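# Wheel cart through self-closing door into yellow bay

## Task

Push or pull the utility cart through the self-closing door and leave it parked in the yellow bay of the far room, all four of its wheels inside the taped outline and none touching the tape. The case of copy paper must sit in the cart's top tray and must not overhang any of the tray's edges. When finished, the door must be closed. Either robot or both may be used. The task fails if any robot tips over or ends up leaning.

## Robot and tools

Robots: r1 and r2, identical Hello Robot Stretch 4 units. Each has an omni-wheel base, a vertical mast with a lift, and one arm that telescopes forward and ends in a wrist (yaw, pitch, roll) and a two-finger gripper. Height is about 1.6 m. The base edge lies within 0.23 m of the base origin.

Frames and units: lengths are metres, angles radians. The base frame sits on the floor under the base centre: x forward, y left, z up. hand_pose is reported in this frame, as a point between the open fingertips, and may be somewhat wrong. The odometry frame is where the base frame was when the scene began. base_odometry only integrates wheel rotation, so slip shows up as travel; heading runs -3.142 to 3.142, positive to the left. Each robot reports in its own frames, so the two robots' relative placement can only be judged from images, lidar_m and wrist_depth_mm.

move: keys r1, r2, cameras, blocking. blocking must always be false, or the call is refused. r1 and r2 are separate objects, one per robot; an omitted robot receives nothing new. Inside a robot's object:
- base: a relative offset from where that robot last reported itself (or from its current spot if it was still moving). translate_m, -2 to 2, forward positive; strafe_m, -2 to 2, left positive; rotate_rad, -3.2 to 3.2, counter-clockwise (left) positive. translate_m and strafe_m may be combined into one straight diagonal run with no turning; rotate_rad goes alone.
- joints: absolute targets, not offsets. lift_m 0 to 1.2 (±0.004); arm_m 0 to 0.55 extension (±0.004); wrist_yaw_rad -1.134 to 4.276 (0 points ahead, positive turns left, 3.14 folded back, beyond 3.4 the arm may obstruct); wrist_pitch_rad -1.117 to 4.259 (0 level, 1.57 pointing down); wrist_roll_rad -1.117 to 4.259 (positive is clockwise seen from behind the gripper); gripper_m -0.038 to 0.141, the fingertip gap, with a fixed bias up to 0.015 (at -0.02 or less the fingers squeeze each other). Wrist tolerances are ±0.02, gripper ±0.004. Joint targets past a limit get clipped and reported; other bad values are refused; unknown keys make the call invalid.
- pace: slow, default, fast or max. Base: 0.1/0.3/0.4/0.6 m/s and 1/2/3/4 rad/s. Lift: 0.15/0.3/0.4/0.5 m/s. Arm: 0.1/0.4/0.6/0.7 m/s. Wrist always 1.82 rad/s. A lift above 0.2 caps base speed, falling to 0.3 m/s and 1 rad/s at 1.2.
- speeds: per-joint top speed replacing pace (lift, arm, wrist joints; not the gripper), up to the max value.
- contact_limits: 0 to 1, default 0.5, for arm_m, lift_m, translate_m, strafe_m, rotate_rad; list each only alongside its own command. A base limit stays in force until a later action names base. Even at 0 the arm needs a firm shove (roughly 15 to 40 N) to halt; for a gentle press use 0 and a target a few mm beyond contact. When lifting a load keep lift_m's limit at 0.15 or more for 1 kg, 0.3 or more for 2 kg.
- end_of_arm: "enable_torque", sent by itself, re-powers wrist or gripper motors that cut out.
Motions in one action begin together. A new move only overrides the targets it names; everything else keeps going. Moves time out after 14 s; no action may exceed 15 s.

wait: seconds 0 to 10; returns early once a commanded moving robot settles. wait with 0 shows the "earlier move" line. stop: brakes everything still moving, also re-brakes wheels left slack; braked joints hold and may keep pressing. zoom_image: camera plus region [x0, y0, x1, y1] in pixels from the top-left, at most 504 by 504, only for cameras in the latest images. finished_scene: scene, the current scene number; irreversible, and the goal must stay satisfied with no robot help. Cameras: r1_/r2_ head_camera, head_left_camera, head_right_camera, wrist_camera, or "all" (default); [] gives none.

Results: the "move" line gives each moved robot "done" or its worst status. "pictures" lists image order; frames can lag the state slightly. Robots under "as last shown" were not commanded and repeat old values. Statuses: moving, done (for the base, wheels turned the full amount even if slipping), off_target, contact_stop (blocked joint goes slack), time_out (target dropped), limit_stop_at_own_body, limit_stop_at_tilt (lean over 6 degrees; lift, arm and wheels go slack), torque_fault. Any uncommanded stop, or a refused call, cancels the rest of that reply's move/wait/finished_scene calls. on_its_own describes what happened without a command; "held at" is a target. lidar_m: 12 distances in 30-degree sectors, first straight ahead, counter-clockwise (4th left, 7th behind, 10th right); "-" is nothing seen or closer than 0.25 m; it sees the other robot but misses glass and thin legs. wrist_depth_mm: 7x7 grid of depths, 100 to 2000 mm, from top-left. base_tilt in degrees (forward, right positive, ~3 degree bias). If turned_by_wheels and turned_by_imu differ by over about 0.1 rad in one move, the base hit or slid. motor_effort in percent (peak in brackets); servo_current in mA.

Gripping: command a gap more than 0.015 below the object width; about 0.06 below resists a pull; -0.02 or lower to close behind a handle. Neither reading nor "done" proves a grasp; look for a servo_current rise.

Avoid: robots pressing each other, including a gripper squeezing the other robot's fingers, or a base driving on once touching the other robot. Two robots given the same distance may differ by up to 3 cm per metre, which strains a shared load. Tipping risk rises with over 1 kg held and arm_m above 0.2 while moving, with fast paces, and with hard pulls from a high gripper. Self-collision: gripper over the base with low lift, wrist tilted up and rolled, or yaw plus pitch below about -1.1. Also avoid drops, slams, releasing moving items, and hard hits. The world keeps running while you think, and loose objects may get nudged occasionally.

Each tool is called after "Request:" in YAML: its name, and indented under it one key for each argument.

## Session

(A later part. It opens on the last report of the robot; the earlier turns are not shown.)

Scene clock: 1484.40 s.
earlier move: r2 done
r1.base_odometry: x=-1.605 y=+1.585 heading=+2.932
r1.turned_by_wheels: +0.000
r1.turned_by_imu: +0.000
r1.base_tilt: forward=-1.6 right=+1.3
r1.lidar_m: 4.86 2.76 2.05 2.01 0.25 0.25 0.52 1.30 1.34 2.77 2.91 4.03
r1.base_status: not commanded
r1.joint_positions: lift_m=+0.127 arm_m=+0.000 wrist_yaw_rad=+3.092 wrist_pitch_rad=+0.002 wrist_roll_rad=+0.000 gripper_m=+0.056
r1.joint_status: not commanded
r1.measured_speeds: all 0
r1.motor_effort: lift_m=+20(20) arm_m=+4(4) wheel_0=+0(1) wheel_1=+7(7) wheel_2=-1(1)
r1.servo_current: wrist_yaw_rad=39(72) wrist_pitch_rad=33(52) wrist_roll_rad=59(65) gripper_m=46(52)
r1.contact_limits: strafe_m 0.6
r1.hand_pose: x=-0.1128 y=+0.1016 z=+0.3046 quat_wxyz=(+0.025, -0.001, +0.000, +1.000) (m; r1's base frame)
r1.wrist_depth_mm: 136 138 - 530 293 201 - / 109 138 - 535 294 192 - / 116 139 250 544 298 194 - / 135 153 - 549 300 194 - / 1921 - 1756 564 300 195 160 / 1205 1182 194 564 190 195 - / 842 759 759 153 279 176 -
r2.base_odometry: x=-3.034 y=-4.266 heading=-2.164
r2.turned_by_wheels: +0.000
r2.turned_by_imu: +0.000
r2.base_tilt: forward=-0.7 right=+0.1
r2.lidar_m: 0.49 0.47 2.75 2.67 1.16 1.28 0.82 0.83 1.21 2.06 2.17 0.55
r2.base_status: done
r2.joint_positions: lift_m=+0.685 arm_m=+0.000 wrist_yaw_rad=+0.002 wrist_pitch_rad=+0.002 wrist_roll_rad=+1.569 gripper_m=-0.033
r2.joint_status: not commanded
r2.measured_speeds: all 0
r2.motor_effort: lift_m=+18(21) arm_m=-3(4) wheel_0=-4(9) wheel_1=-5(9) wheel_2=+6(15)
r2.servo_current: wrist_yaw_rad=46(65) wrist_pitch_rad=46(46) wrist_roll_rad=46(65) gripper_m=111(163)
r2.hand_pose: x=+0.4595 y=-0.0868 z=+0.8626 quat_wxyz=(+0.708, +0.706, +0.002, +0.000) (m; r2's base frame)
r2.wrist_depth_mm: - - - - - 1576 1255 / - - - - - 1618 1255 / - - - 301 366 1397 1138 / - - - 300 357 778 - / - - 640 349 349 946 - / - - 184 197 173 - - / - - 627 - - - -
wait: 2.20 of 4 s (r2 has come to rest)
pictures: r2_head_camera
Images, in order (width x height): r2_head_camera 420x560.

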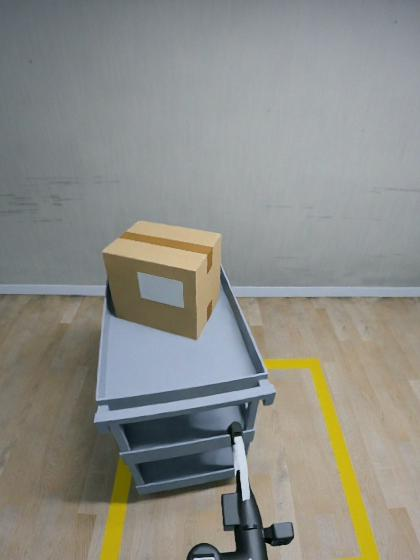

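Request:
move:
  r2: {"base":{"translate_m":-0.2},"joints":{"gripper_m":-0.02}}
  cameras: []
  blocking: false

Request:
wait:
  seconds: 3
  cameras: ["r2_head_camera"]

Request:
zoom_image:
  camera: "r2_head_camera"
  region: [0, 200, 420, 560]

Request:
move:
  r2: {"base":{"strafe_m":0.85},"joints":{"lift_m":0.657}}
  cameras: []
  blocking: false

Request:
wait:
  seconds: 6
  cameras: ["r2_head_camera"]

Scene clock: 1507.67 s.
move: r2 moving
r1: as last shown
r1.lidar_m: 4.85 2.78 2.03 2.00 0.25 0.25 0.55 1.28 1.33 2.78 2.91 4.00
r1.motor_effort: lift_m=+20(20) arm_m=+4(4) wheel_0=+1(1) wheel_1=+7(7) wheel_2=-1(1)
r1.servo_current: wrist_yaw_rad=46(52) wrist_pitch_rad=39(46) wrist_roll_rad=33(65) gripper_m=33(39)
r1.contact_limits: strafe_m 0.6
r1.wrist_depth_mm: 136 138 - 535 293 200 - / 109 138 - 539 296 193 - / 116 139 251 544 298 194 - / 135 153 - 554 297 194 - / 1983 - 1808 554 301 195 161 / 1205 1205 193 559 190 195 - / 842 759 759 153 281 176 -
r2.base_odometry: x=-3.016 y=-4.240 heading=-2.165
r2.turned_by_wheels: +0.000
r2.turned_by_imu: +0.000
r2.base_tilt: forward=-0.7 right=+0.0
r2.lidar_m: 0.50 0.50 2.76 2.60 1.11 4.37 0.79 0.81 1.16 2.06 2.17 0.56
r2.base_status: translate_m moving
r2.joint_positions: lift_m=+0.685 arm_m=+0.000 wrist_yaw_rad=+0.002 wrist_pitch_rad=+0.002 wrist_roll_rad=+1.569 gripper_m=-0.020
r2.joint_status: gripper_m moving
r2.measured_speeds: translate_m=-0.121 strafe_m=+0.000 rotate_rad=-0.003 lift_m=+0.000 arm_m=+0.000 wrist_yaw_rad=+0.000 wrist_pitch_rad=+0.000 wrist_roll_rad=+0.000
r2.motor_effort: lift_m=+18(18) arm_m=-4(4) wheel_0=-7(9) wheel_1=-9(9) wheel_2=+11(12)
r2.servo_current: wrist_yaw_rad=59(59) wrist_pitch_rad=39(46) wrist_roll_rad=52(52) gripper_m=65(117)
r2.hand_pose: x=+0.4595 y=-0.0868 z=+0.8626 quat_wxyz=(+0.708, +0.706, +0.002, +0.000) (m; r2's base frame)
r2.wrist_depth_mm: - - - - - 1661 1255 / - - - - - 1661 1255 / - - - 327 392 1430 1138 / - - - 325 384 676 - / - - 654 317 375 - - / - - 185 199 171 - - / - - 654 - - - -
pictures: none
No camera images: "cameras" was empty.

Scene clock: 1509.23 s.
earlier move: r2 done
r1.base_odometry: x=-1.605 y=+1.585 heading=+2.932
r1.turned_by_wheels: +0.000
r1.turned_by_imu: +0.000
r1.base_tilt: forward=-1.6 right=+1.2
r1.lidar_m: 4.84 2.73 2.04 2.00 0.25 0.25 0.55 1.28 1.35 2.77 2.89 3.99
r1.base_status: not commanded
r1.joint_positions: lift_m=+0.127 arm_m=+0.000 wrist_yaw_rad=+3.092 wrist_pitch_rad=+0.002 wrist_roll_rad=+0.000 gripper_m=+0.056
r1.joint_status: not commanded
r1.measured_speeds: all 0
r1.motor_effort: lift_m=+20(20) arm_m=+4(4) wheel_0=+0(1) wheel_1=+7(7) wheel_2=-1(1)
r1.servo_current: wrist_yaw_rad=39(72) wrist_pitch_rad=39(46) wrist_roll_rad=46(85) gripper_m=39(46)
r1.contact_limits: strafe_m 0.6
r1.hand_pose: x=-0.1128 y=+0.1016 z=+0.3046 quat_wxyz=(+0.025, -0.001, +0.000, +1.000) (m; r1's base frame)
r1.wrist_depth_mm: 136 138 - 530 293 200 - / 109 138 - 539 296 193 - / 116 139 251 544 300 193 - / 135 153 - 549 298 194 - / 1983 - 1618 554 301 195 161 / 1182 1205 193 559 191 194 - / 854 759 750 153 281 176 -
r2.base_odometry: x=-2.922 y=-4.100 heading=-2.165
r2.turned_by_wheels: +0.000
r2.turned_by_imu: +0.000
r2.base_tilt: forward=-0.7 right=+0.1
r2.lidar_m: 0.68 0.70 2.78 2.03 1.03 4.04 0.62 0.63 0.91 2.04 2.18 2.25
r2.base_status: done
r2.joint_positions: lift_m=+0.685 arm_m=+0.000 wrist_yaw_rad=+0.002 wrist_pitch_rad=+0.002 wrist_roll_rad=+1.569 gripper_m=-0.020
r2.joint_status: all done
r2.measured_speeds: all 0
r2.motor_effort: lift_m=+18(18) arm_m=-3(4) wheel_0=-3(10) wheel_1=-2(9) wheel_2=+3(13)
r2.servo_current: wrist_yaw_rad=33(59) wrist_pitch_rad=39(46) wrist_roll_rad=39(59) gripper_m=52(117)
r2.hand_pose: x=+0.4595 y=-0.0868 z=+0.8626 quat_wxyz=(+0.708, +0.706, +0.002, +0.000) (m; r2's base frame)
r2.wrist_depth_mm: - - - - - 1708 1182 / - - - - - 1708 1160 / - - - - - 1756 1160 / - - - 549 - 554 549 / - - 778 544 1138 - 544 / - - 185 199 179 - 539 / - - 842 - - - 521
wait: 1.57 of 3 s (r2 has come to rest)
pictures: r2_head_camera
Images, in order (width x height): r2_head_camera 420x560.

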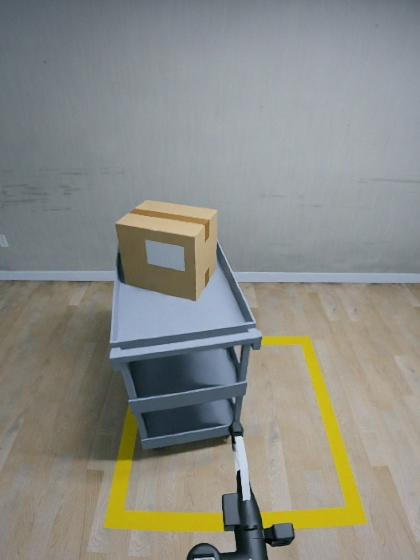

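Scaled by 1.200 from the camera's 420x560 image, which has a finer 1200x1600 frame.

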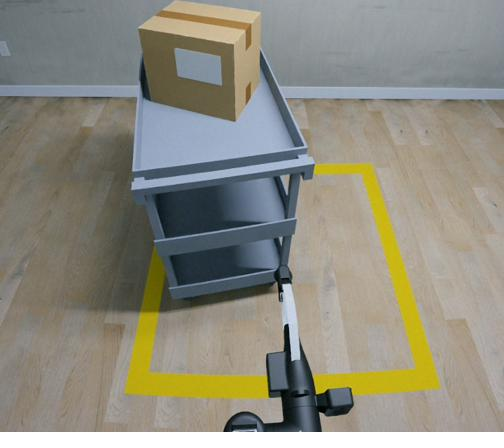

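Scene clock: 1509.73 s.
move: r2 moving
r1: as last shown
r1.lidar_m: 4.86 2.75 2.07 2.01 0.25 0.26 0.55 1.31 1.32 2.75 2.89 3.99
r1.servo_current: wrist_yaw_rad=59(65) wrist_pitch_rad=46(46) wrist_roll_rad=59(59) gripper_m=39(46)
r1.contact_limits: strafe_m 0.6
r1.wrist_depth_mm: 136 138 - 469 293 201 - / 109 138 1863 477 294 191 - / 116 139 252 549 298 193 - / 135 153 - 549 300 194 - / 1921 - 1618 554 298 195 161 / 1182 1205 193 564 190 195 - / 854 741 759 153 279 176 -
r2.base_odometry: x=-2.892 y=-4.120 heading=-2.164
r2.turned_by_wheels: +0.000
r2.turned_by_imu: +0.000
r2.base_tilt: forward=-0.6 right=+0.1
r2.lidar_m: 0.67 0.69 2.74 2.03 0.99 4.01 0.71 0.63 0.91 2.08 2.19 0.76
r2.base_status: strafe_m moving
r2.joint_positions: lift_m=+0.659 arm_m=+0.000 wrist_yaw_rad=+0.002 wrist_pitch_rad=+0.002 wrist_roll_rad=+1.569 gripper_m=-0.020
r2.joint_status: lift_m moving
r2.measured_speeds: translate_m=-0.001 strafe_m=+0.139 rotate_rad=+0.008 lift_m=-0.037 arm_m=+0.000 wrist_yaw_rad=+0.000 wrist_pitch_rad=+0.000 wrist_roll_rad=+0.000
r2.motor_effort: lift_m=+15(16) arm_m=-4(4) wheel_0=-9(12) wheel_1=+11(11) wheel_2=+0(4)
r2.servo_current: wrist_yaw_rad=52(52) wrist_pitch_rad=39(46) wrist_roll_rad=46(52) gripper_m=52(52)
r2.hand_pose: x=+0.4595 y=-0.0868 z=+0.8367 quat_wxyz=(+0.708, +0.706, +0.002, +0.000) (m; r2's base frame)
r2.wrist_depth_mm: - - - - - 1618 1118 / - - - - - 1661 1138 / - - - 504 - 1464 1098 / - - 878 544 - 549 549 / - - 778 535 - 539 539 / - - 185 198 180 530 525 / - - 866 - - - 517
pictures: none
No camera images: "cameras" was empty.

Scene clock: 1513.40 s.
earlier move: r2 done
r1.base_odometry: x=-1.605 y=+1.585 heading=+2.932
r1.turned_by_wheels: +0.000
r1.turned_by_imu: +0.000
r1.base_tilt: forward=-1.6 right=+1.3
r1.lidar_m: 4.85 2.77 2.07 2.01 0.25 0.26 0.53 1.28 1.34 2.77 2.88 3.99
r1.base_status: not commanded
r1.joint_positions: lift_m=+0.127 arm_m=+0.000 wrist_yaw_rad=+3.092 wrist_pitch_rad=+0.002 wrist_roll_rad=+0.000 gripper_m=+0.056
r1.joint_status: not commanded
r1.measured_speeds: all 0
r1.motor_effort: lift_m=+20(20) arm_m=+4(4) wheel_0=+1(1) wheel_1=+7(7) wheel_2=-1(1)
r1.servo_current: wrist_yaw_rad=52(65) wrist_pitch_rad=39(52) wrist_roll_rad=33(72) gripper_m=39(52)
r1.contact_limits: strafe_m 0.6
r1.hand_pose: x=-0.1128 y=+0.1016 z=+0.3046 quat_wxyz=(+0.025, -0.001, +0.000, +1.000) (m; r1's base frame)
r1.wrist_depth_mm: 136 138 - 530 293 201 - / 109 138 - 535 296 193 - / 116 139 252 544 300 194 - / 135 153 - 554 300 194 - / 1499 - - 554 298 195 160 / 1182 1205 193 559 191 195 - / 842 759 759 154 281 176 -
r2.base_odometry: x=-2.217 y=-4.575 heading=-2.164
r2.turned_by_wheels: +0.000
r2.turned_by_imu: +0.001
r2.base_tilt: forward=-0.6 right=+0.0
r2.lidar_m: 2.22 2.36 1.88 1.84 0.79 0.58 0.53 1.40 1.15 2.74 1.01 0.88
r2.base_status: done
r2.joint_positions: lift_m=+0.657 arm_m=+0.000 wrist_yaw_rad=+0.002 wrist_pitch_rad=+0.002 wrist_roll_rad=+1.569 gripper_m=-0.020
r2.joint_status: all done
r2.measured_speeds: all 0
r2.motor_effort: lift_m=+15(16) arm_m=-4(4) wheel_0=+0(13) wheel_1=+3(13) wheel_2=+0(4)
r2.servo_current: wrist_yaw_rad=46(59) wrist_pitch_rad=46(46) wrist_roll_rad=39(59) gripper_m=46(59)
r2.hand_pose: x=+0.4595 y=-0.0868 z=+0.8349 quat_wxyz=(+0.708, +0.706, +0.002, +0.000) (m; r2's base frame)
r2.wrist_depth_mm: - - 854 866 - 1661 1042 / - - - - - 1661 1160 / - - - - - 1661 1160 / - - - - - 1661 1160 / - - - - - 1708 1160 / - - 185 199 180 1576 1160 / - - - - - 1661 1182
wait: 3.67 of 6 s (r2 has come to rest)
pictures: r2_head_camera
Images, in order (width x height): r2_head_camera 420x560.

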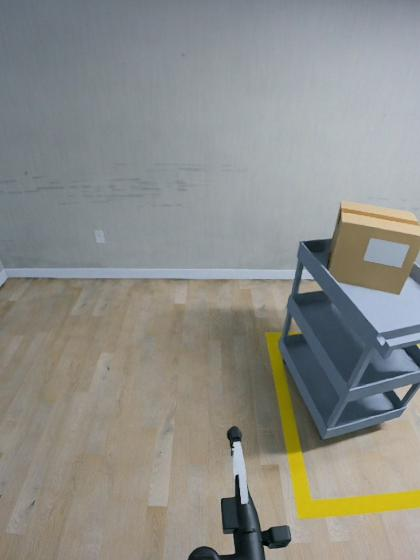

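Request:
move:
  r2: {"base":{"rotate_rad":-1.57}}
  cameras: []
  blocking: false

Request:
wait:
  seconds: 4
  cameras: []

Request:
move:
  r2: {"base":{"strafe_m":1.15}}
  cameras: []
  blocking: false

Request:
wait:
  seconds: 7
  cameras: ["r2_head_camera","r2_head_left_camera"]

Request:
zoom_image:
  camera: "r2_head_camera"
  region: [0, 200, 420, 560]

Scene clock: 1521.83 s.
move: r2 moving
r1: as last shown
r1.lidar_m: 4.86 2.76 2.05 2.01 0.25 0.25 0.55 1.30 1.38 2.77 2.91 4.00
r1.motor_effort: lift_m=+20(20) arm_m=+4(4) wheel_0=+0(0) wheel_1=+7(7) wheel_2=-1(1)
r1.servo_current: wrist_yaw_rad=52(72) wrist_pitch_rad=46(52) wrist_roll_rad=39(65) gripper_m=46(46)
r1.contact_limits: strafe_m 0.6
r1.wrist_depth_mm: 136 138 - 535 293 200 - / 109 138 - 535 296 192 - / 116 139 251 544 298 194 - / 135 153 - 549 298 193 - / 1464 - - 559 300 194 161 / 1205 1205 195 559 191 195 - / 842 759 750 153 281 175 -
r2.base_odometry: x=-2.217 y=-4.575 heading=-2.416
r2.turned_by_wheels: -0.252
r2.turned_by_imu: -0.244
r2.base_tilt: forward=-0.7 right=+0.1
r2.lidar_m: 1.14 2.24 2.06 1.84 1.06 0.64 0.53 1.66 1.17 1.29 2.91 0.90
r2.base_status: rotate_rad moving
r2.joint_positions: lift_m=+0.657 arm_m=+0.000 wrist_yaw_rad=+0.002 wrist_pitch_rad=+0.002 wrist_roll_rad=+1.569 gripper_m=-0.020
r2.joint_status: not commanded
r2.measured_speeds: translate_m=+0.000 strafe_m=+0.002 rotate_rad=-0.971 lift_m=+0.000 arm_m=+0.000 wrist_yaw_rad=+0.000 wrist_pitch_rad=+0.000 wrist_roll_rad=+0.000
r2.motor_effort: lift_m=+15(15) arm_m=-4(4) wheel_0=+5(10) wheel_1=+10(10) wheel_2=+10(11)
r2.servo_current: wrist_yaw_rad=46(59) wrist_pitch_rad=39(46) wrist_roll_rad=46(59) gripper_m=46(52)
r2.hand_pose: x=+0.4595 y=-0.0868 z=+0.8349 quat_wxyz=(+0.708, +0.706, +0.002, +0.000) (m; r2's base frame)
r2.wrist_depth_mm: - - 917 615 - 609 - / - - 946 946 - - - / - - - - - 1708 - / - - - - - 1708 1160 / - - - - - 1708 1160 / - - 181 198 171 1576 1182 / - - - - - - 1160
pictures: none
No camera images: "cameras" was empty.

Scene clock: 1523.40 s.
earlier move: r2 done
r1.base_odometry: x=-1.605 y=+1.585 heading=+2.932
r1.turned_by_wheels: +0.000
r1.turned_by_imu: +0.000
r1.base_tilt: forward=-1.6 right=+1.2
r1.lidar_m: 4.86 2.76 2.04 2.02 0.25 0.26 0.53 1.28 1.33 2.78 2.88 4.02
r1.base_status: not commanded
r1.joint_positions: lift_m=+0.127 arm_m=+0.000 wrist_yaw_rad=+3.092 wrist_pitch_rad=+0.002 wrist_roll_rad=+0.000 gripper_m=+0.056
r1.joint_status: not commanded
r1.measured_speeds: all 0
r1.motor_effort: lift_m=+20(20) arm_m=+4(4) wheel_0=+0(1) wheel_1=+7(7) wheel_2=-1(1)
r1.servo_current: wrist_yaw_rad=52(72) wrist_pitch_rad=46(52) wrist_roll_rad=52(65) gripper_m=39(46)
r1.contact_limits: strafe_m 0.6
r1.hand_pose: x=-0.1128 y=+0.1016 z=+0.3046 quat_wxyz=(+0.025, -0.001, +0.000, +1.000) (m; r1's base frame)
r1.wrist_depth_mm: 136 138 - 535 294 200 - / 109 138 - 535 297 191 - / 116 138 251 544 297 193 - / 135 153 - 554 300 194 - / 1464 1921 - 559 300 195 161 / 1205 1205 194 559 191 194 - / 842 750 750 153 279 176 -
r2.base_odometry: x=-2.217 y=-4.575 heading=+2.550
r2.turned_by_wheels: -1.317
r2.turned_by_imu: -1.282
r2.base_tilt: forward=-0.6 right=+0.1
r2.lidar_m: 2.86 0.95 0.86 2.24 2.39 1.89 1.82 0.76 0.57 0.55 1.39 1.17
r2.base_status: done
r2.joint_positions: lift_m=+0.657 arm_m=+0.000 wrist_yaw_rad=+0.002 wrist_pitch_rad=+0.002 wrist_roll_rad=+1.569 gripper_m=-0.020
r2.joint_status: not commanded
r2.measured_speeds: all 0
r2.motor_effort: lift_m=+15(15) arm_m=-4(4) wheel_0=+3(12) wheel_1=+4(11) wheel_2=+5(11)
r2.servo_current: wrist_yaw_rad=39(65) wrist_pitch_rad=39(46) wrist_roll_rad=46(59) gripper_m=52(52)
r2.hand_pose: x=+0.4595 y=-0.0868 z=+0.8349 quat_wxyz=(+0.708, +0.706, +0.002, +0.000) (m; r2's base frame)
r2.wrist_depth_mm: - - - - - - 1078 / - - - - - 1537 1160 / - - - - - 1708 1160 / - - - - - 1708 1160 / - - - - - 1708 1182 / - - 185 200 180 1576 1160 / - - - - - 1661 1160
wait: 1.57 of 4 s (r2 has come to rest)
pictures: none
No camera images: "cameras" was empty.

Scene clock: 1523.90 s.
move: r2 moving
r1: as last shown
r1.base_tilt: forward=-1.6 right=+1.3
r1.lidar_m: 4.86 2.77 2.07 2.00 0.25 0.25 0.53 1.31 1.34 2.76 2.89 3.99
r1.servo_current: wrist_yaw_rad=52(59) wrist_pitch_rad=46(52) wrist_roll_rad=39(59) gripper_m=46(46)
r1.contact_limits: strafe_m 0.6
r1.wrist_depth_mm: 136 138 - 530 291 201 - / 109 138 - 539 296 192 - / 116 139 251 539 298 193 - / 135 153 - 549 300 194 - / 1537 1921 - 554 300 194 161 / 1205 1205 194 559 190 195 - / 866 750 741 153 279 176 -
r2.base_odometry: x=-2.237 y=-4.605 heading=+2.550
r2.turned_by_wheels: +0.000
r2.turned_by_imu: +0.000
r2.base_tilt: forward=-0.7 right=+0.1
r2.lidar_m: 2.88 0.89 0.88 2.20 2.37 1.89 1.83 0.80 0.61 0.58 1.36 1.20
r2.base_status: strafe_m moving
r2.joint_positions: lift_m=+0.657 arm_m=+0.000 wrist_yaw_rad=+0.002 wrist_pitch_rad=+0.002 wrist_roll_rad=+1.569 gripper_m=-0.020
r2.joint_status: not commanded
r2.measured_speeds: translate_m=+0.001 strafe_m=+0.141 rotate_rad=-0.006 lift_m=+0.000 arm_m=+0.000 wrist_yaw_rad=+0.000 wrist_pitch_rad=+0.000 wrist_roll_rad=+0.000
r2.motor_effort: lift_m=+15(15) arm_m=-4(4) wheel_0=-10(11) wheel_1=+10(13) wheel_2=+0(5)
r2.servo_current: wrist_yaw_rad=52(52) wrist_pitch_rad=46(46) wrist_roll_rad=52(59) gripper_m=46(52)
r2.hand_pose: x=+0.4595 y=-0.0868 z=+0.8349 quat_wxyz=(+0.708, +0.706, +0.002, +0.000) (m; r2's base frame)
r2.wrist_depth_mm: - - - - - - 1138 / - - - - - 1576 1160 / - - - - - 1661 1118 / - - - - - 1708 1160 / - - - - - 1661 1182 / - - 185 200 180 1576 1160 / - - - - - 1708 1160
pictures: none
No camera images: "cameras" was empty.

Scene clock: 1528.57 s.
earlier move: r2 done
r1.base_odometry: x=-1.605 y=+1.585 heading=+2.932
r1.turned_by_wheels: +0.000
r1.turned_by_imu: +0.000
r1.base_tilt: forward=-1.6 right=+1.3
r1.lidar_m: 4.87 2.73 2.05 2.01 0.25 0.25 0.54 1.30 1.33 2.76 2.88 3.99
r1.base_status: not commanded
r1.joint_positions: lift_m=+0.127 arm_m=+0.000 wrist_yaw_rad=+3.092 wrist_pitch_rad=+0.002 wrist_roll_rad=+0.000 gripper_m=+0.056
r1.joint_status: not commanded
r1.measured_speeds: all 0
r1.motor_effort: lift_m=+20(20) arm_m=+4(4) wheel_0=+0(1) wheel_1=+7(7) wheel_2=-1(1)
r1.servo_current: wrist_yaw_rad=52(72) wrist_pitch_rad=46(52) wrist_roll_rad=46(72) gripper_m=33(52)
r1.contact_limits: strafe_m 0.6
r1.hand_pose: x=-0.1128 y=+0.1016 z=+0.3046 quat_wxyz=(+0.025, -0.001, +0.000, +1.000) (m; r1's base frame)
r1.wrist_depth_mm: 136 138 - 525 291 200 - / 109 138 - 535 296 192 - / 116 138 251 539 297 193 - / 135 153 - 544 300 195 - / 1921 - - 559 298 193 161 / 1205 1205 193 559 191 194 - / 831 759 759 154 281 176 -
r2.base_odometry: x=-2.859 y=-5.530 heading=+2.550
r2.turned_by_wheels: +0.000
r2.turned_by_imu: +0.001
r2.base_tilt: forward=-0.7 right=+0.1
r2.lidar_m: 0.51 0.49 1.12 1.10 1.15 1.67 1.76 1.88 1.76 1.70 2.01 0.55
r2.base_status: done
r2.joint_positions: lift_m=+0.657 arm_m=+0.000 wrist_yaw_rad=+0.002 wrist_pitch_rad=+0.002 wrist_roll_rad=+1.569 gripper_m=-0.020
r2.joint_status: not commanded
r2.measured_speeds: all 0
r2.motor_effort: lift_m=+15(15) arm_m=-4(4) wheel_0=-2(13) wheel_1=+3(13) wheel_2=+0(5)
r2.servo_current: wrist_yaw_rad=52(59) wrist_pitch_rad=39(46) wrist_roll_rad=46(65) gripper_m=59(59)
r2.hand_pose: x=+0.4595 y=-0.0868 z=+0.8349 quat_wxyz=(+0.708, +0.706, +0.002, +0.000) (m; r2's base frame)
r2.wrist_depth_mm: - - - 334 - 634 - / - - - 327 - 759 - / - - - 322 - 768 - / - - 549 315 - 759 - / - 418 413 310 - 750 - / 359 345 186 199 180 741 - / - 357 364 - - - -
wait: 4.67 of 7 s (r2 has come to rest)
pictures: r2_head_camera, r2_head_left_camera
Images, in order (width x height): r2_head_camera 420x560, r2_head_left_camera 420x672.

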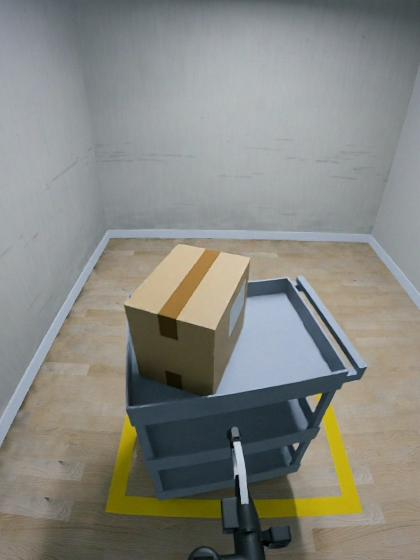

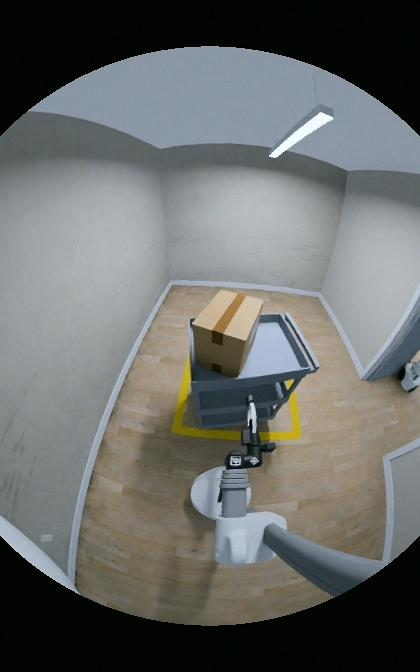

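Scaled by 1.200 from the camera's 420x560 image, which has a finer 1200x1600 frame.

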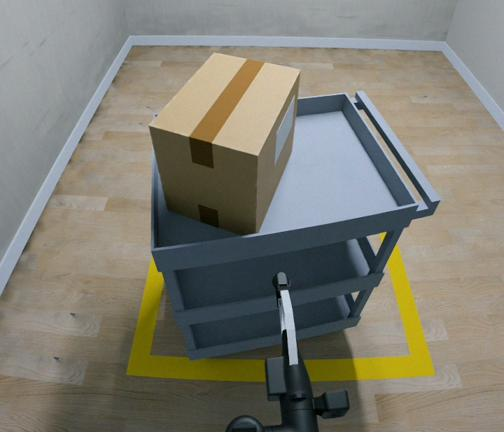

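Request:
move:
  r2: {"base":{"strafe_m":0.16}}
  cameras: []
  blocking: false

Request:
wait:
  seconds: 3
  cameras: []

Request:
move:
  r2: {"base":{"translate_m":0.2},"pace":"slow"}
  cameras: []
  blocking: false

Request:
wait:
  seconds: 5
  cameras: ["r2_head_camera","r2_head_left_camera"]

Request:
zoom_image:
  camera: "r2_head_camera"
  region: [0, 200, 420, 560]

Request:
zoom_image:
  camera: "r2_head_left_camera"
  region: [140, 280, 340, 480]

Scene clock: 1539.47 s.
move: r2 moving
r1: as last shown
r1.base_tilt: forward=-1.6 right=+1.2
r1.lidar_m: 4.85 2.73 2.07 2.02 0.25 0.25 0.56 1.29 1.37 2.77 2.89 3.99
r1.servo_current: wrist_yaw_rad=52(65) wrist_pitch_rad=46(52) wrist_roll_rad=46(78) gripper_m=39(46)
r1.contact_limits: strafe_m 0.6
r1.wrist_depth_mm: 136 138 - 535 290 200 - / 109 138 - 535 296 193 - / 116 139 251 549 297 193 - / 135 153 - 549 298 194 - / 1983 - - 559 300 195 160 / 1182 1182 194 564 191 195 - / 842 759 759 154 282 176 -
r2.base_odometry: x=-2.879 y=-5.560 heading=+2.550
r2.turned_by_wheels: +0.000
r2.turned_by_imu: +0.000
r2.base_tilt: forward=-0.7 right=+0.1
r2.lidar_m: 0.49 0.53 1.11 1.06 1.14 1.66 1.76 1.84 1.80 1.73 2.05 0.54
r2.base_status: strafe_m moving
r2.joint_positions: lift_m=+0.657 arm_m=+0.000 wrist_yaw_rad=+0.002 wrist_pitch_rad=+0.002 wrist_roll_rad=+1.569 gripper_m=-0.020
r2.joint_status: not commanded
r2.measured_speeds: translate_m=+0.001 strafe_m=+0.141 rotate_rad=-0.006 lift_m=+0.000 arm_m=+0.000 wrist_yaw_rad=+0.000 wrist_pitch_rad=+0.000 wrist_roll_rad=+0.000
r2.motor_effort: lift_m=+15(15) arm_m=-4(4) wheel_0=-12(14) wheel_1=+10(11) wheel_2=+0(1)
r2.servo_current: wrist_yaw_rad=52(59) wrist_pitch_rad=39(46) wrist_roll_rad=59(59) gripper_m=46(52)
r2.hand_pose: x=+0.4595 y=-0.0868 z=+0.8349 quat_wxyz=(+0.708, +0.706, +0.002, +0.000) (m; r2's base frame)
r2.wrist_depth_mm: - - - 327 - 621 - / - - - 324 - 759 - / - - - 319 - 778 - / - 525 484 314 - 759 - / - 366 364 306 - 741 - / - 357 186 200 179 732 - / - 375 382 - - - -
pictures: none
No camera images: "cameras" was empty.

Scene clock: 1540.73 s.
earlier move: r2 done
r1.base_odometry: x=-1.605 y=+1.585 heading=+2.932
r1.turned_by_wheels: +0.000
r1.turned_by_imu: +0.000
r1.base_tilt: forward=-1.6 right=+1.3
r1.lidar_m: 4.87 2.74 2.07 2.01 0.25 0.25 0.54 1.30 1.33 2.76 2.90 4.00
r1.base_status: not commanded
r1.joint_positions: lift_m=+0.127 arm_m=+0.000 wrist_yaw_rad=+3.092 wrist_pitch_rad=+0.002 wrist_roll_rad=+0.000 gripper_m=+0.056
r1.joint_status: not commanded
r1.measured_speeds: all 0
r1.motor_effort: lift_m=+20(20) arm_m=+4(4) wheel_0=+0(1) wheel_1=+7(7) wheel_2=-1(1)
r1.servo_current: wrist_yaw_rad=72(72) wrist_pitch_rad=46(52) wrist_roll_rad=46(78) gripper_m=46(46)
r1.contact_limits: strafe_m 0.6
r1.hand_pose: x=-0.1128 y=+0.1016 z=+0.3046 quat_wxyz=(+0.025, -0.001, +0.000, +1.000) (m; r1's base frame)
r1.wrist_depth_mm: 136 138 - 530 293 200 - / 109 138 - 535 293 192 - / 116 138 251 544 297 193 - / 135 153 - 549 300 194 - / - - - 559 301 195 161 / 1205 1205 194 559 191 195 - / 842 759 750 153 279 176 -
r2.base_odometry: x=-2.948 y=-5.662 heading=+2.550
r2.turned_by_wheels: +0.000
r2.turned_by_imu: +0.000
r2.base_tilt: forward=-0.7 right=+0.0
r2.lidar_m: 0.50 1.26 0.98 0.93 1.02 1.46 1.75 1.89 1.91 1.85 0.85 0.55
r2.base_status: done
r2.joint_positions: lift_m=+0.657 arm_m=+0.000 wrist_yaw_rad=+0.002 wrist_pitch_rad=+0.002 wrist_roll_rad=+1.569 gripper_m=-0.020
r2.joint_status: not commanded
r2.measured_speeds: all 0
r2.motor_effort: lift_m=+15(15) arm_m=-4(4) wheel_0=-1(14) wheel_1=+2(12) wheel_2=+0(2)
r2.servo_current: wrist_yaw_rad=59(59) wrist_pitch_rad=39(46) wrist_roll_rad=52(59) gripper_m=46(52)
r2.hand_pose: x=+0.4595 y=-0.0868 z=+0.8349 quat_wxyz=(+0.708, +0.706, +0.002, +0.000) (m; r2's base frame)
r2.wrist_depth_mm: - - - 309 - 778 - / - - 591 303 - 768 - / 345 343 342 300 - 750 - / - 359 362 293 - 741 - / - 387 392 289 - 741 - / - 418 186 199 171 707 - / - - - - - - -
wait: 1.27 of 3 s (r2 has come to rest)
pictures: none
No camera images: "cameras" was empty.

Scene clock: 1541.23 s.
move: r2 moving
r1: as last shown
r1.base_tilt: forward=-1.5 right=+1.3
r1.lidar_m: 4.85 2.75 2.05 2.00 0.25 0.26 0.55 1.29 1.35 2.78 2.90 3.99
r1.servo_current: wrist_yaw_rad=59(59) wrist_pitch_rad=33(46) wrist_roll_rad=39(59) gripper_m=46(46)
r1.contact_limits: strafe_m 0.6
r1.wrist_depth_mm: 136 138 - 535 293 200 - / 109 139 - 539 294 191 - / 116 139 251 539 298 193 - / 135 152 - 554 298 194 - / 1983 - - 564 300 193 160 / 1182 1205 194 564 191 194 - / 842 750 750 153 279 176 -
r2.base_odometry: x=-2.958 y=-5.656 heading=+2.550
r2.turned_by_wheels: +0.000
r2.turned_by_imu: +0.000
r2.base_tilt: forward=-0.7 right=+0.0
r2.lidar_m: 0.47 1.29 0.95 0.94 1.00 1.48 1.76 1.87 1.90 1.85 0.83 0.52
r2.base_status: translate_m moving
r2.joint_positions: lift_m=+0.657 arm_m=+0.000 wrist_yaw_rad=+0.002 wrist_pitch_rad=+0.002 wrist_roll_rad=+1.569 gripper_m=-0.020
r2.joint_status: not commanded
r2.measured_speeds: translate_m=+0.049 strafe_m=+0.000 rotate_rad=+0.001 lift_m=+0.000 arm_m=+0.000 wrist_yaw_rad=+0.000 wrist_pitch_rad=+0.000 wrist_roll_rad=+0.000
r2.motor_effort: lift_m=+15(15) arm_m=-4(4) wheel_0=+4(9) wheel_1=+7(7) wheel_2=-10(10)
r2.servo_current: wrist_yaw_rad=39(52) wrist_pitch_rad=39(46) wrist_roll_rad=52(59) gripper_m=46(52)
r2.hand_pose: x=+0.4595 y=-0.0868 z=+0.8349 quat_wxyz=(+0.708, +0.706, +0.002, +0.000) (m; r2's base frame)
r2.wrist_depth_mm: - - - 298 - 768 - / - - 559 291 - 759 - / 336 330 332 289 - 741 - / 362 349 349 281 - 741 - / - 375 377 278 - 723 - / - 407 185 199 180 691 - / - - - - - - -
pictures: none
No camera images: "cameras" was empty.

Scene clock: 1544.00 s.
earlier move: r2 done
r1.base_odometry: x=-1.605 y=+1.585 heading=+2.932
r1.turned_by_wheels: +0.000
r1.turned_by_imu: +0.000
r1.base_tilt: forward=-1.6 right=+1.3
r1.lidar_m: 4.86 2.78 2.05 2.01 0.25 0.25 0.56 1.29 1.34 2.78 2.91 4.01
r1.base_status: not commanded
r1.joint_positions: lift_m=+0.127 arm_m=+0.000 wrist_yaw_rad=+3.092 wrist_pitch_rad=+0.002 wrist_roll_rad=+0.000 gripper_m=+0.056
r1.joint_status: not commanded
r1.measured_speeds: all 0
r1.motor_effort: lift_m=+20(20) arm_m=+4(4) wheel_0=+0(1) wheel_1=+7(7) wheel_2=-1(1)
r1.servo_current: wrist_yaw_rad=39(72) wrist_pitch_rad=52(52) wrist_roll_rad=52(65) gripper_m=39(46)
r1.contact_limits: strafe_m 0.6
r1.hand_pose: x=-0.1128 y=+0.1016 z=+0.3046 quat_wxyz=(+0.025, -0.001, +0.000, +1.000) (m; r1's base frame)
r1.wrist_depth_mm: 136 138 - 530 291 200 - / 109 138 - 539 296 193 - / 116 138 249 549 300 193 - / 135 153 - 554 298 195 - / 1921 - - 559 300 193 160 / 1205 1205 193 559 190 195 - / 854 759 750 153 281 176 -
r2.base_odometry: x=-3.114 y=-5.551 heading=+2.550
r2.turned_by_wheels: +0.000
r2.turned_by_imu: +0.000
r2.base_tilt: forward=-0.7 right=+0.1
r2.lidar_m: 0.46 1.24 0.95 0.93 0.98 1.43 1.95 2.08 1.90 1.86 0.58 0.45
r2.base_status: done
r2.joint_positions: lift_m=+0.657 arm_m=+0.000 wrist_yaw_rad=+0.001 wrist_pitch_rad=+0.002 wrist_roll_rad=+1.569 gripper_m=-0.020
r2.joint_status: not commanded
r2.measured_speeds: all 0
r2.motor_effort: lift_m=+15(15) arm_m=+4(5) wheel_0=+4(9) wheel_1=+4(9) wheel_2=-6(15)
r2.servo_current: wrist_yaw_rad=46(59) wrist_pitch_rad=39(46) wrist_roll_rad=46(59) gripper_m=52(59)
r2.hand_pose: x=+0.4594 y=-0.0871 z=+0.8349 quat_wxyz=(+0.708, +0.706, +0.001, +0.000) (m; r2's base frame)
r2.wrist_depth_mm: - 404 351 208 - 634 - / 303 297 278 213 - 654 - / 262 257 255 220 - 676 - / 291 294 286 226 - 676 - / 351 338 327 231 - 1808 - / - 402 185 203 172 1618 459 / - - - - - - 1160
wait: 2.77 of 5 s (r2 has come to rest)
pictures: r2_head_camera, r2_head_left_camera
Images, in order (width x height): r2_head_camera 420x560, r2_head_left_camera 420x672.

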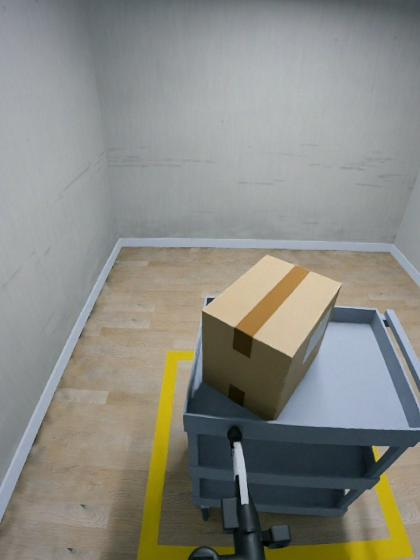

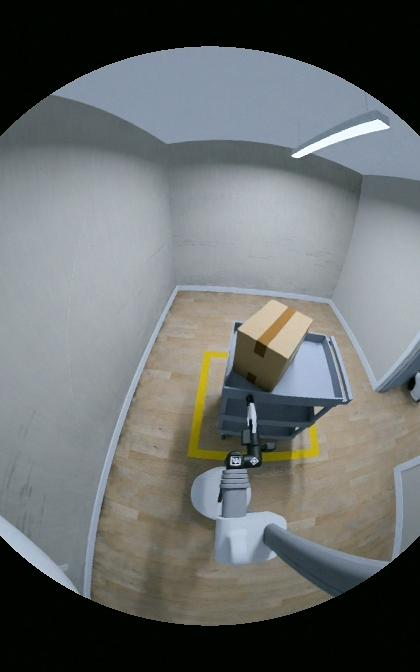

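Scaled by 1.200 from the camera's 420x560 image, which has a finer 1200x1600 frame.

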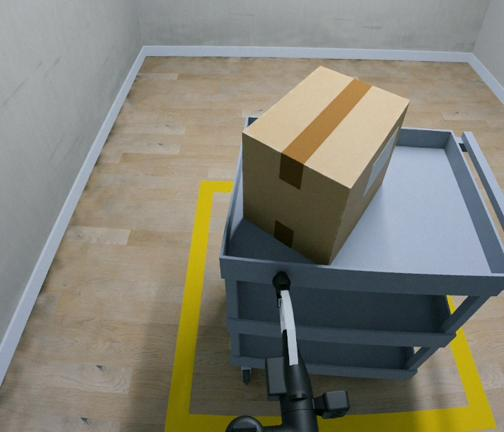

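Scaled by 2.520 from the camera's 420x672 image, which has a finer 600x960 frame.

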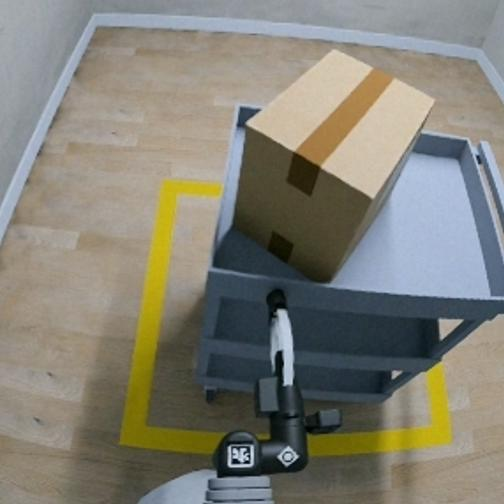

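Request:
move:
  r2: {"base":{"translate_m":-0.05}}
  cameras: []
  blocking: false

Request:
wait:
  seconds: 1.5
  cameras: []

Request:
move:
  r2: {"base":{"strafe_m":-0.1}}
  cameras: []
  blocking: false

Request:
wait:
  seconds: 3
  cameras: []

Request:
move:
  r2: {"base":{"translate_m":0.15},"pace":"slow"}
  cameras: []
  blocking: false

Request:
wait:
  seconds: 4
  cameras: []

Request:
move:
  r2: {"base":{"translate_m":-0.25}}
  cameras: []
  blocking: false

Request:
wait:
  seconds: 3
  cameras: ["r2_head_camera","r2_head_left_camera"]

Request:
zoom_image:
  camera: "r2_head_camera"
  region: [0, 200, 420, 560]

Request:
zoom_image:
  camera: "r2_head_left_camera"
  region: [140, 280, 380, 480]

Scene clock: 1558.07 s.
move: r2 moving
r1: as last shown
r1.lidar_m: 4.86 2.74 2.03 2.01 0.25 0.25 0.54 1.29 1.32 2.77 2.88 4.01
r1.motor_effort: lift_m=+20(20) arm_m=+4(4) wheel_0=+0(0) wheel_1=+7(7) wheel_2=-1(1)
r1.servo_current: wrist_yaw_rad=46(59) wrist_pitch_rad=39(52) wrist_roll_rad=52(59) gripper_m=46(46)
r1.contact_limits: strafe_m 0.6
r1.wrist_depth_mm: 136 138 - 530 293 200 - / 109 138 - 535 297 193 - / 116 139 250 544 297 193 - / 135 153 - 549 300 195 - / 1921 - - 559 300 194 160 / 1205 1205 194 559 190 195 - / 842 750 759 153 279 176 -
r2.base_odometry: x=-3.088 y=-5.568 heading=+2.550
r2.turned_by_wheels: +0.000
r2.turned_by_imu: +0.000
r2.base_tilt: forward=-0.7 right=+0.0
r2.lidar_m: 0.49 1.27 0.96 0.92 1.01 1.45 1.91 2.04 1.94 1.86 0.60 0.51
r2.base_status: translate_m moving
r2.joint_positions: lift_m=+0.657 arm_m=+0.000 wrist_yaw_rad=+0.001 wrist_pitch_rad=+0.002 wrist_roll_rad=+1.569 gripper_m=-0.020
r2.joint_status: not commanded
r2.measured_speeds: translate_m=-0.109 strafe_m=+0.000 rotate_rad=+0.000 lift_m=+0.000 arm_m=+0.000 wrist_yaw_rad=+0.000 wrist_pitch_rad=+0.000 wrist_roll_rad=+0.000
r2.motor_effort: lift_m=+15(15) arm_m=+4(4) wheel_0=-4(10) wheel_1=-7(8) wheel_2=+9(12)
r2.servo_current: wrist_yaw_rad=39(52) wrist_pitch_rad=46(46) wrist_roll_rad=52(52) gripper_m=52(52)
r2.hand_pose: x=+0.4594 y=-0.0871 z=+0.8349 quat_wxyz=(+0.708, +0.706, +0.001, +0.000) (m; r2's base frame)
r2.wrist_depth_mm: - 459 424 231 - 661 - / 359 336 315 238 - 661 - / 286 287 281 244 - 691 - / 319 319 320 252 - 707 - / - 370 370 256 - 1661 - / - - 185 200 180 1576 452 / - - - - - - -
pictures: none
No camera images: "cameras" was empty.

Scene clock: 1558.77 s.
earlier move: r2 done
r1.base_odometry: x=-1.605 y=+1.585 heading=+2.932
r1.turned_by_wheels: +0.000
r1.turned_by_imu: +0.000
r1.base_tilt: forward=-1.6 right=+1.3
r1.lidar_m: 4.87 2.73 2.06 2.03 0.25 0.26 0.56 1.28 1.33 2.76 2.90 4.00
r1.base_status: not commanded
r1.joint_positions: lift_m=+0.127 arm_m=+0.000 wrist_yaw_rad=+3.092 wrist_pitch_rad=+0.002 wrist_roll_rad=+0.000 gripper_m=+0.056
r1.joint_status: not commanded
r1.measured_speeds: all 0
r1.motor_effort: lift_m=+20(20) arm_m=+4(4) wheel_0=+0(1) wheel_1=+7(7) wheel_2=-1(1)
r1.servo_current: wrist_yaw_rad=52(59) wrist_pitch_rad=39(52) wrist_roll_rad=39(65) gripper_m=39(46)
r1.contact_limits: strafe_m 0.6
r1.hand_pose: x=-0.1128 y=+0.1016 z=+0.3046 quat_wxyz=(+0.025, -0.001, +0.000, +1.000) (m; r1's base frame)
r1.wrist_depth_mm: 136 138 - 539 291 200 - / 109 138 - 535 297 192 - / 116 139 248 535 297 193 - / 135 153 - 554 297 193 - / 1983 - - 554 301 195 161 / 1182 1205 193 564 190 195 - / 854 750 750 153 279 176 -
r2.base_odometry: x=-3.072 y=-5.579 heading=+2.550
r2.turned_by_wheels: +0.000
r2.turned_by_imu: +0.000
r2.base_tilt: forward=-0.6 right=+0.1
r2.lidar_m: 0.48 1.27 0.93 0.90 1.01 1.43 1.90 2.05 1.93 1.86 0.63 0.48
r2.base_status: done
r2.joint_positions: lift_m=+0.657 arm_m=+0.000 wrist_yaw_rad=+0.001 wrist_pitch_rad=+0.002 wrist_roll_rad=+1.569 gripper_m=-0.020
r2.joint_status: not commanded
r2.measured_speeds: all 0
r2.motor_effort: lift_m=+15(15) arm_m=+4(5) wheel_0=-3(10) wheel_1=-5(8) wheel_2=+2(12)
r2.servo_current: wrist_yaw_rad=46(59) wrist_pitch_rad=39(46) wrist_roll_rad=39(59) gripper_m=46(59)
r2.hand_pose: x=+0.4594 y=-0.0871 z=+0.8349 quat_wxyz=(+0.708, +0.706, +0.001, +0.000) (m; r2's base frame)
r2.wrist_depth_mm: - - 473 254 - 683 - / - 375 370 262 - 699 - / 309 310 309 268 - 715 - / 349 343 342 274 - 723 - / - 394 399 281 - 723 - / - - 185 200 180 1618 449 / - - - - - - -
wait: 0.70 of 1.5 s (r2 has come to rest)
pictures: none
No camera images: "cameras" was empty.

Scene clock: 1559.27 s.
move: r2 moving
r1: as last shown
r1.lidar_m: 4.84 2.75 2.05 2.02 0.25 0.26 0.56 1.30 1.34 2.77 2.90 3.99
r1.servo_current: wrist_yaw_rad=72(72) wrist_pitch_rad=52(52) wrist_roll_rad=26(72) gripper_m=39(46)
r1.contact_limits: strafe_m 0.6
r1.wrist_depth_mm: 136 138 - 535 293 200 - / 109 138 - 539 297 192 - / 116 138 250 544 298 193 - / 135 153 - 554 298 193 - / 1983 - - 559 301 195 160 / 1205 1229 193 559 191 195 - / 842 759 759 153 281 176 -
r2.base_odometry: x=-3.052 y=-5.549 heading=+2.549
r2.turned_by_wheels: +0.000
r2.turned_by_imu: +0.000
r2.base_tilt: forward=-0.7 right=+0.1
r2.lidar_m: 0.51 1.33 0.99 0.96 1.03 1.49 1.90 2.03 1.90 1.81 0.64 0.50
r2.base_status: strafe_m moving
r2.joint_positions: lift_m=+0.657 arm_m=+0.000 wrist_yaw_rad=+0.001 wrist_pitch_rad=+0.002 wrist_roll_rad=+1.569 gripper_m=-0.020
r2.joint_status: not commanded
r2.measured_speeds: translate_m=+0.000 strafe_m=-0.139 rotate_rad=-0.001 lift_m=+0.000 arm_m=+0.000 wrist_yaw_rad=+0.000 wrist_pitch_rad=+0.000 wrist_roll_rad=+0.000
r2.motor_effort: lift_m=+15(15) arm_m=+5(5) wheel_0=+10(14) wheel_1=-11(12) wheel_2=-1(2)
r2.servo_current: wrist_yaw_rad=59(59) wrist_pitch_rad=46(46) wrist_roll_rad=46(59) gripper_m=52(59)
r2.hand_pose: x=+0.4594 y=-0.0871 z=+0.8349 quat_wxyz=(+0.708, +0.706, +0.001, +0.000) (m; r2's base frame)
r2.wrist_depth_mm: - - - 250 - 676 - / - 427 418 255 - 683 - / 353 336 332 263 - 707 - / 315 317 309 270 - 732 - / - 366 364 277 - 732 - / - 433 185 200 179 1708 473 / - - - - - - 1160
pictures: none
No camera images: "cameras" was empty.

Scene clock: 1560.23 s.
earlier move: r2 done
r1.base_odometry: x=-1.605 y=+1.585 heading=+2.932
r1.turned_by_wheels: +0.000
r1.turned_by_imu: +0.000
r1.base_tilt: forward=-1.6 right=+1.3
r1.lidar_m: 4.86 2.75 2.07 2.00 0.25 0.25 0.55 1.27 1.35 2.78 2.90 4.01
r1.base_status: not commanded
r1.joint_positions: lift_m=+0.127 arm_m=+0.000 wrist_yaw_rad=+3.092 wrist_pitch_rad=+0.002 wrist_roll_rad=+0.000 gripper_m=+0.056
r1.joint_status: not commanded
r1.measured_speeds: all 0
r1.motor_effort: lift_m=+20(20) arm_m=+4(4) wheel_0=+0(1) wheel_1=+7(7) wheel_2=-1(1)
r1.servo_current: wrist_yaw_rad=39(72) wrist_pitch_rad=39(52) wrist_roll_rad=52(72) gripper_m=39(46)
r1.contact_limits: strafe_m 0.6
r1.hand_pose: x=-0.1128 y=+0.1016 z=+0.3046 quat_wxyz=(+0.025, -0.001, +0.000, +1.000) (m; r1's base frame)
r1.wrist_depth_mm: 135 138 - 535 293 200 - / 109 138 - 539 297 193 - / 116 138 249 544 298 193 - / 135 153 - 554 300 193 - / 1921 - - 554 301 194 161 / 1182 1182 193 559 191 194 - / 842 750 750 153 279 176 -
r2.base_odometry: x=-3.017 y=-5.496 heading=+2.550
r2.turned_by_wheels: +0.000
r2.turned_by_imu: +0.000
r2.base_tilt: forward=-0.7 right=+0.1
r2.lidar_m: 0.47 1.41 1.08 1.02 1.10 1.58 1.88 2.03 1.80 1.77 0.62 0.49
r2.base_status: done
r2.joint_positions: lift_m=+0.657 arm_m=+0.000 wrist_yaw_rad=+0.001 wrist_pitch_rad=+0.002 wrist_roll_rad=+1.569 gripper_m=-0.020
r2.joint_status: not commanded
r2.measured_speeds: all 0
r2.motor_effort: lift_m=+15(15) arm_m=+4(5) wheel_0=+2(14) wheel_1=-2(12) wheel_2=+0(2)
r2.servo_current: wrist_yaw_rad=52(59) wrist_pitch_rad=39(46) wrist_roll_rad=46(59) gripper_m=46(59)
r2.hand_pose: x=+0.4594 y=-0.0871 z=+0.8349 quat_wxyz=(+0.708, +0.706, +0.001, +0.000) (m; r2's base frame)
r2.wrist_depth_mm: - - - 241 - 661 - / - - 525 247 - 668 - / - 439 433 253 - 707 - / - 362 359 259 - 715 - / 315 315 315 266 - 741 - / 379 349 185 200 172 661 - / - 397 413 - - - -
wait: 0.97 of 3 s (r2 has come to rest)
pictures: none
No camera images: "cameras" was empty.

Scene clock: 1560.73 s.
move: r2 moving
r1: as last shown
r1.base_tilt: forward=-1.6 right=+1.2
r1.lidar_m: 4.86 2.77 2.05 1.98 0.25 0.25 0.53 1.29 1.33 2.77 2.88 3.99
r1.servo_current: wrist_yaw_rad=52(59) wrist_pitch_rad=46(46) wrist_roll_rad=46(65) gripper_m=39(46)
r1.contact_limits: strafe_m 0.6
r1.wrist_depth_mm: 136 138 - 535 293 200 - / 110 138 - 544 296 193 - / 116 139 248 549 298 193 - / 135 153 - 554 300 193 - / 1983 - - 564 300 195 161 / 1182 1205 193 564 191 194 - / 842 750 759 153 279 176 -
r2.base_odometry: x=-3.027 y=-5.489 heading=+2.550
r2.turned_by_wheels: +0.000
r2.turned_by_imu: +0.000
r2.base_tilt: forward=-0.7 right=+0.0
r2.lidar_m: 0.47 1.39 1.04 1.02 1.11 1.61 1.92 2.06 1.83 1.76 0.60 0.47
r2.base_status: translate_m moving
r2.joint_positions: lift_m=+0.657 arm_m=+0.000 wrist_yaw_rad=+0.001 wrist_pitch_rad=+0.002 wrist_roll_rad=+1.569 gripper_m=-0.020
r2.joint_status: not commanded
r2.measured_speeds: translate_m=+0.048 strafe_m=+0.001 rotate_rad=-0.002 lift_m=+0.000 arm_m=+0.000 wrist_yaw_rad=+0.000 wrist_pitch_rad=+0.000 wrist_roll_rad=+0.000
r2.motor_effort: lift_m=+15(15) arm_m=+4(5) wheel_0=+6(7) wheel_1=+6(7) wheel_2=-9(10)
r2.servo_current: wrist_yaw_rad=52(59) wrist_pitch_rad=39(52) wrist_roll_rad=46(52) gripper_m=39(52)
r2.hand_pose: x=+0.4594 y=-0.0871 z=+0.8349 quat_wxyz=(+0.708, +0.706, +0.001, +0.000) (m; r2's base frame)
r2.wrist_depth_mm: - - - 229 - 654 - / - - 508 236 - 668 - / - 424 404 243 - 683 - / 379 353 349 250 - 707 - / 303 301 303 255 - 741 - / 347 334 185 200 172 683 - / - 394 397 - - - -
pictures: none
No camera images: "cameras" was empty.

Scene clock: 1563.00 s.
earlier move: r2 done
r1.base_odometry: x=-1.605 y=+1.585 heading=+2.932
r1.turned_by_wheels: +0.000
r1.turned_by_imu: +0.000
r1.base_tilt: forward=-1.6 right=+1.3
r1.lidar_m: 4.85 2.77 2.06 2.01 0.25 0.25 0.53 1.28 1.34 2.75 2.89 4.00
r1.base_status: not commanded
r1.joint_positions: lift_m=+0.127 arm_m=+0.000 wrist_yaw_rad=+3.092 wrist_pitch_rad=+0.002 wrist_roll_rad=+0.000 gripper_m=+0.056
r1.joint_status: not commanded
r1.measured_speeds: all 0
r1.motor_effort: lift_m=+20(20) arm_m=+4(4) wheel_0=+0(1) wheel_1=+7(8) wheel_2=-1(1)
r1.servo_current: wrist_yaw_rad=59(59) wrist_pitch_rad=46(52) wrist_roll_rad=52(72) gripper_m=39(52)
r1.contact_limits: strafe_m 0.6
r1.hand_pose: x=-0.1128 y=+0.1016 z=+0.3046 quat_wxyz=(+0.025, -0.001, +0.000, +1.000) (m; r1's base frame)
r1.wrist_depth_mm: 136 138 - 535 291 200 - / 109 138 - 535 294 191 - / 116 138 248 544 298 193 - / 135 153 - 549 300 194 - / 1983 - - 554 298 194 160 / 1205 1205 194 564 191 195 - / 842 750 750 153 281 176 -
r2.base_odometry: x=-3.141 y=-5.413 heading=+2.550
r2.turned_by_wheels: +0.000
r2.turned_by_imu: +0.001
r2.base_tilt: forward=-0.7 right=+0.1
r2.lidar_m: 0.46 1.39 1.06 1.01 1.07 1.58 2.04 2.15 1.81 1.77 0.50 0.43
r2.base_status: done
r2.joint_positions: lift_m=+0.657 arm_m=+0.000 wrist_yaw_rad=+0.000 wrist_pitch_rad=+0.002 wrist_roll_rad=+1.569 gripper_m=-0.020
r2.joint_status: not commanded
r2.measured_speeds: all 0
r2.motor_effort: lift_m=+15(15) arm_m=+4(5) wheel_0=+5(11) wheel_1=+4(8) wheel_2=-6(16)
r2.servo_current: wrist_yaw_rad=39(59) wrist_pitch_rad=39(52) wrist_roll_rad=46(59) gripper_m=46(59)
r2.hand_pose: x=+0.4593 y=-0.0874 z=+0.8349 quat_wxyz=(+0.708, +0.706, +0.001, -0.001) (m; r2's base frame)
r2.wrist_depth_mm: - - 179 175 175 1708 - / - 399 379 186 185 640 - / - 355 338 198 201 668 - / 320 319 312 211 219 707 - / 289 287 283 224 - 691 - / 366 334 185 202 180 1708 - / - - - - - 1708 455
wait: 2.27 of 4 s (r2 has come to rest)
pictures: none
No camera images: "cameras" was empty.

Scene clock: 1563.50 s.
move: r2 moving
r1: as last shown
r1.lidar_m: 4.85 2.75 2.03 1.99 0.25 0.26 0.57 1.31 1.36 2.77 2.90 4.02
r1.motor_effort: lift_m=+20(20) arm_m=+4(4) wheel_0=+0(1) wheel_1=+7(7) wheel_2=-1(1)
r1.servo_current: wrist_yaw_rad=52(59) wrist_pitch_rad=46(46) wrist_roll_rad=59(59) gripper_m=39(46)
r1.contact_limits: strafe_m 0.6
r1.wrist_depth_mm: 135 138 - 530 294 200 - / 109 138 - 535 296 192 - / 116 139 249 544 297 193 - / 135 153 - 549 298 194 - / 1983 - - 559 301 194 161 / 1182 1205 195 564 191 193 - / 842 741 759 153 281 176 -
r2.base_odometry: x=-3.115 y=-5.430 heading=+2.550
r2.turned_by_wheels: +0.000
r2.turned_by_imu: +0.000
r2.base_tilt: forward=-0.7 right=+0.1
r2.lidar_m: 0.49 1.37 1.07 1.02 1.09 1.57 2.02 2.14 1.82 1.78 0.52 0.44
r2.base_status: translate_m moving
r2.joint_positions: lift_m=+0.657 arm_m=+0.000 wrist_yaw_rad=+0.000 wrist_pitch_rad=+0.002 wrist_roll_rad=+1.569 gripper_m=-0.020
r2.joint_status: not commanded
r2.measured_speeds: translate_m=-0.121 strafe_m=+0.000 rotate_rad=-0.001 lift_m=+0.000 arm_m=+0.000 wrist_yaw_rad=+0.000 wrist_pitch_rad=+0.000 wrist_roll_rad=+0.000
r2.motor_effort: lift_m=+15(15) arm_m=+4(4) wheel_0=-10(10) wheel_1=-7(8) wheel_2=+11(13)
r2.servo_current: wrist_yaw_rad=52(52) wrist_pitch_rad=39(46) wrist_roll_rad=39(52) gripper_m=52(59)
r2.hand_pose: x=+0.4593 y=-0.0874 z=+0.8349 quat_wxyz=(+0.708, +0.706, +0.001, -0.001) (m; r2's base frame)
r2.wrist_depth_mm: - - 469 196 - 621 - / - 436 418 209 - 654 - / - 382 373 222 - 683 - / 351 343 336 239 - 732 - / 314 314 312 253 - 715 - / - 384 184 200 179 1708 - / - - - - - 1708 469
pictures: none
No camera images: "cameras" was empty.

Scene clock: 1565.30 s.
earlier move: r2 done
r1.base_odometry: x=-1.605 y=+1.585 heading=+2.932
r1.turned_by_wheels: +0.000
r1.turned_by_imu: +0.000
r1.base_tilt: forward=-1.6 right=+1.2
r1.lidar_m: 4.85 2.73 2.04 2.00 0.25 0.25 0.55 1.29 1.35 2.76 2.91 4.03
r1.base_status: not commanded
r1.joint_positions: lift_m=+0.127 arm_m=+0.000 wrist_yaw_rad=+3.092 wrist_pitch_rad=+0.002 wrist_roll_rad=+0.000 gripper_m=+0.056
r1.joint_status: not commanded
r1.measured_speeds: all 0
r1.motor_effort: lift_m=+20(20) arm_m=+4(4) wheel_0=+1(1) wheel_1=+7(7) wheel_2=-1(1)
r1.servo_current: wrist_yaw_rad=39(72) wrist_pitch_rad=39(52) wrist_roll_rad=52(65) gripper_m=39(52)
r1.contact_limits: strafe_m 0.6
r1.hand_pose: x=-0.1128 y=+0.1016 z=+0.3046 quat_wxyz=(+0.025, -0.001, +0.000, +1.000) (m; r1's base frame)
r1.wrist_depth_mm: 136 138 - 530 293 200 - / 109 138 - 539 297 192 - / 116 139 249 539 298 193 - / 135 153 - 549 298 194 - / 1983 - - 554 300 195 161 / 1205 1160 194 559 191 195 - / 842 750 759 153 281 176 -
r2.base_odometry: x=-2.933 y=-5.552 heading=+2.550
r2.turned_by_wheels: +0.000
r2.turned_by_imu: +0.000
r2.base_tilt: forward=-0.7 right=+0.1
r2.lidar_m: 0.69 1.44 1.07 1.03 1.11 1.61 1.80 1.94 1.80 1.76 2.08 0.66
r2.base_status: done
r2.joint_positions: lift_m=+0.657 arm_m=+0.000 wrist_yaw_rad=+0.000 wrist_pitch_rad=+0.002 wrist_roll_rad=+1.569 gripper_m=-0.020
r2.joint_status: not commanded
r2.measured_speeds: all 0
r2.motor_effort: lift_m=+15(15) arm_m=+4(5) wheel_0=-3(11) wheel_1=-2(8) wheel_2=+2(13)
r2.servo_current: wrist_yaw_rad=33(59) wrist_pitch_rad=39(52) wrist_roll_rad=46(59) gripper_m=46(59)
r2.hand_pose: x=+0.4593 y=-0.0874 z=+0.8349 quat_wxyz=(+0.708, +0.706, +0.001, -0.001) (m; r2's base frame)
r2.wrist_depth_mm: - - - 379 - - - / - - - 404 - - 407 / - - 634 433 - - 430 / - - 569 462 - - 466 / - - 564 484 - 778 500 / - - 186 200 181 554 609 / - - - - - - 1160
wait: 1.80 of 3 s (r2 has come to rest)
pictures: r2_head_camera, r2_head_left_camera
Images, in order (width x height): r2_head_camera 420x560, r2_head_left_camera 420x672.

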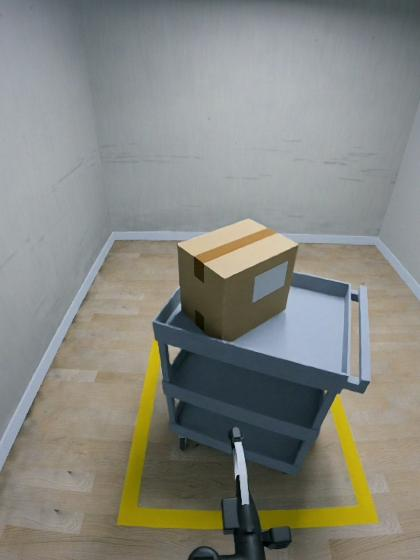

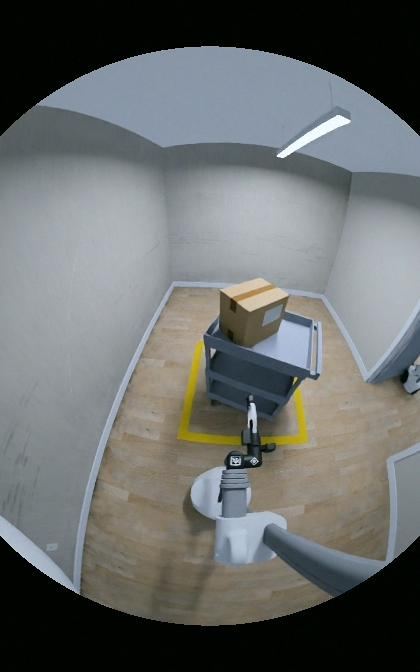

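Scaled by 1.200 from the camera's 420x560 image, which has a finer 1200x1600 frame.

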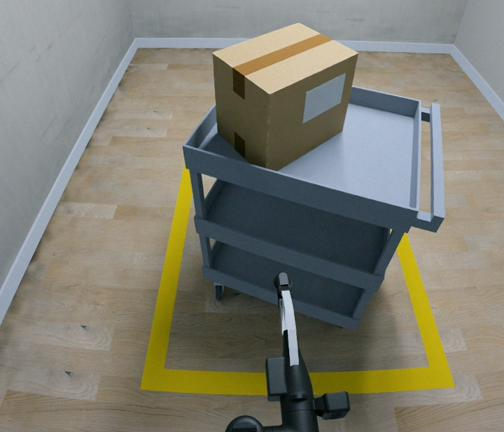

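Scaled by 2.100 from the camera's 420x672 image, which has a finer 600x960 frame.

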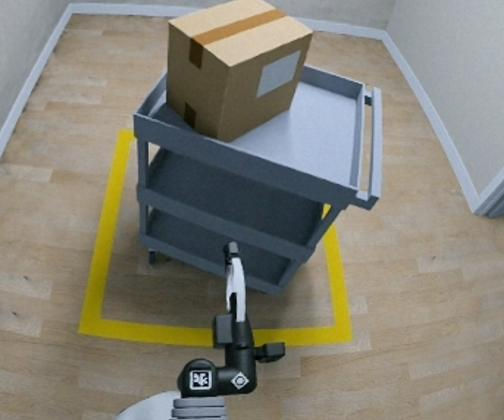

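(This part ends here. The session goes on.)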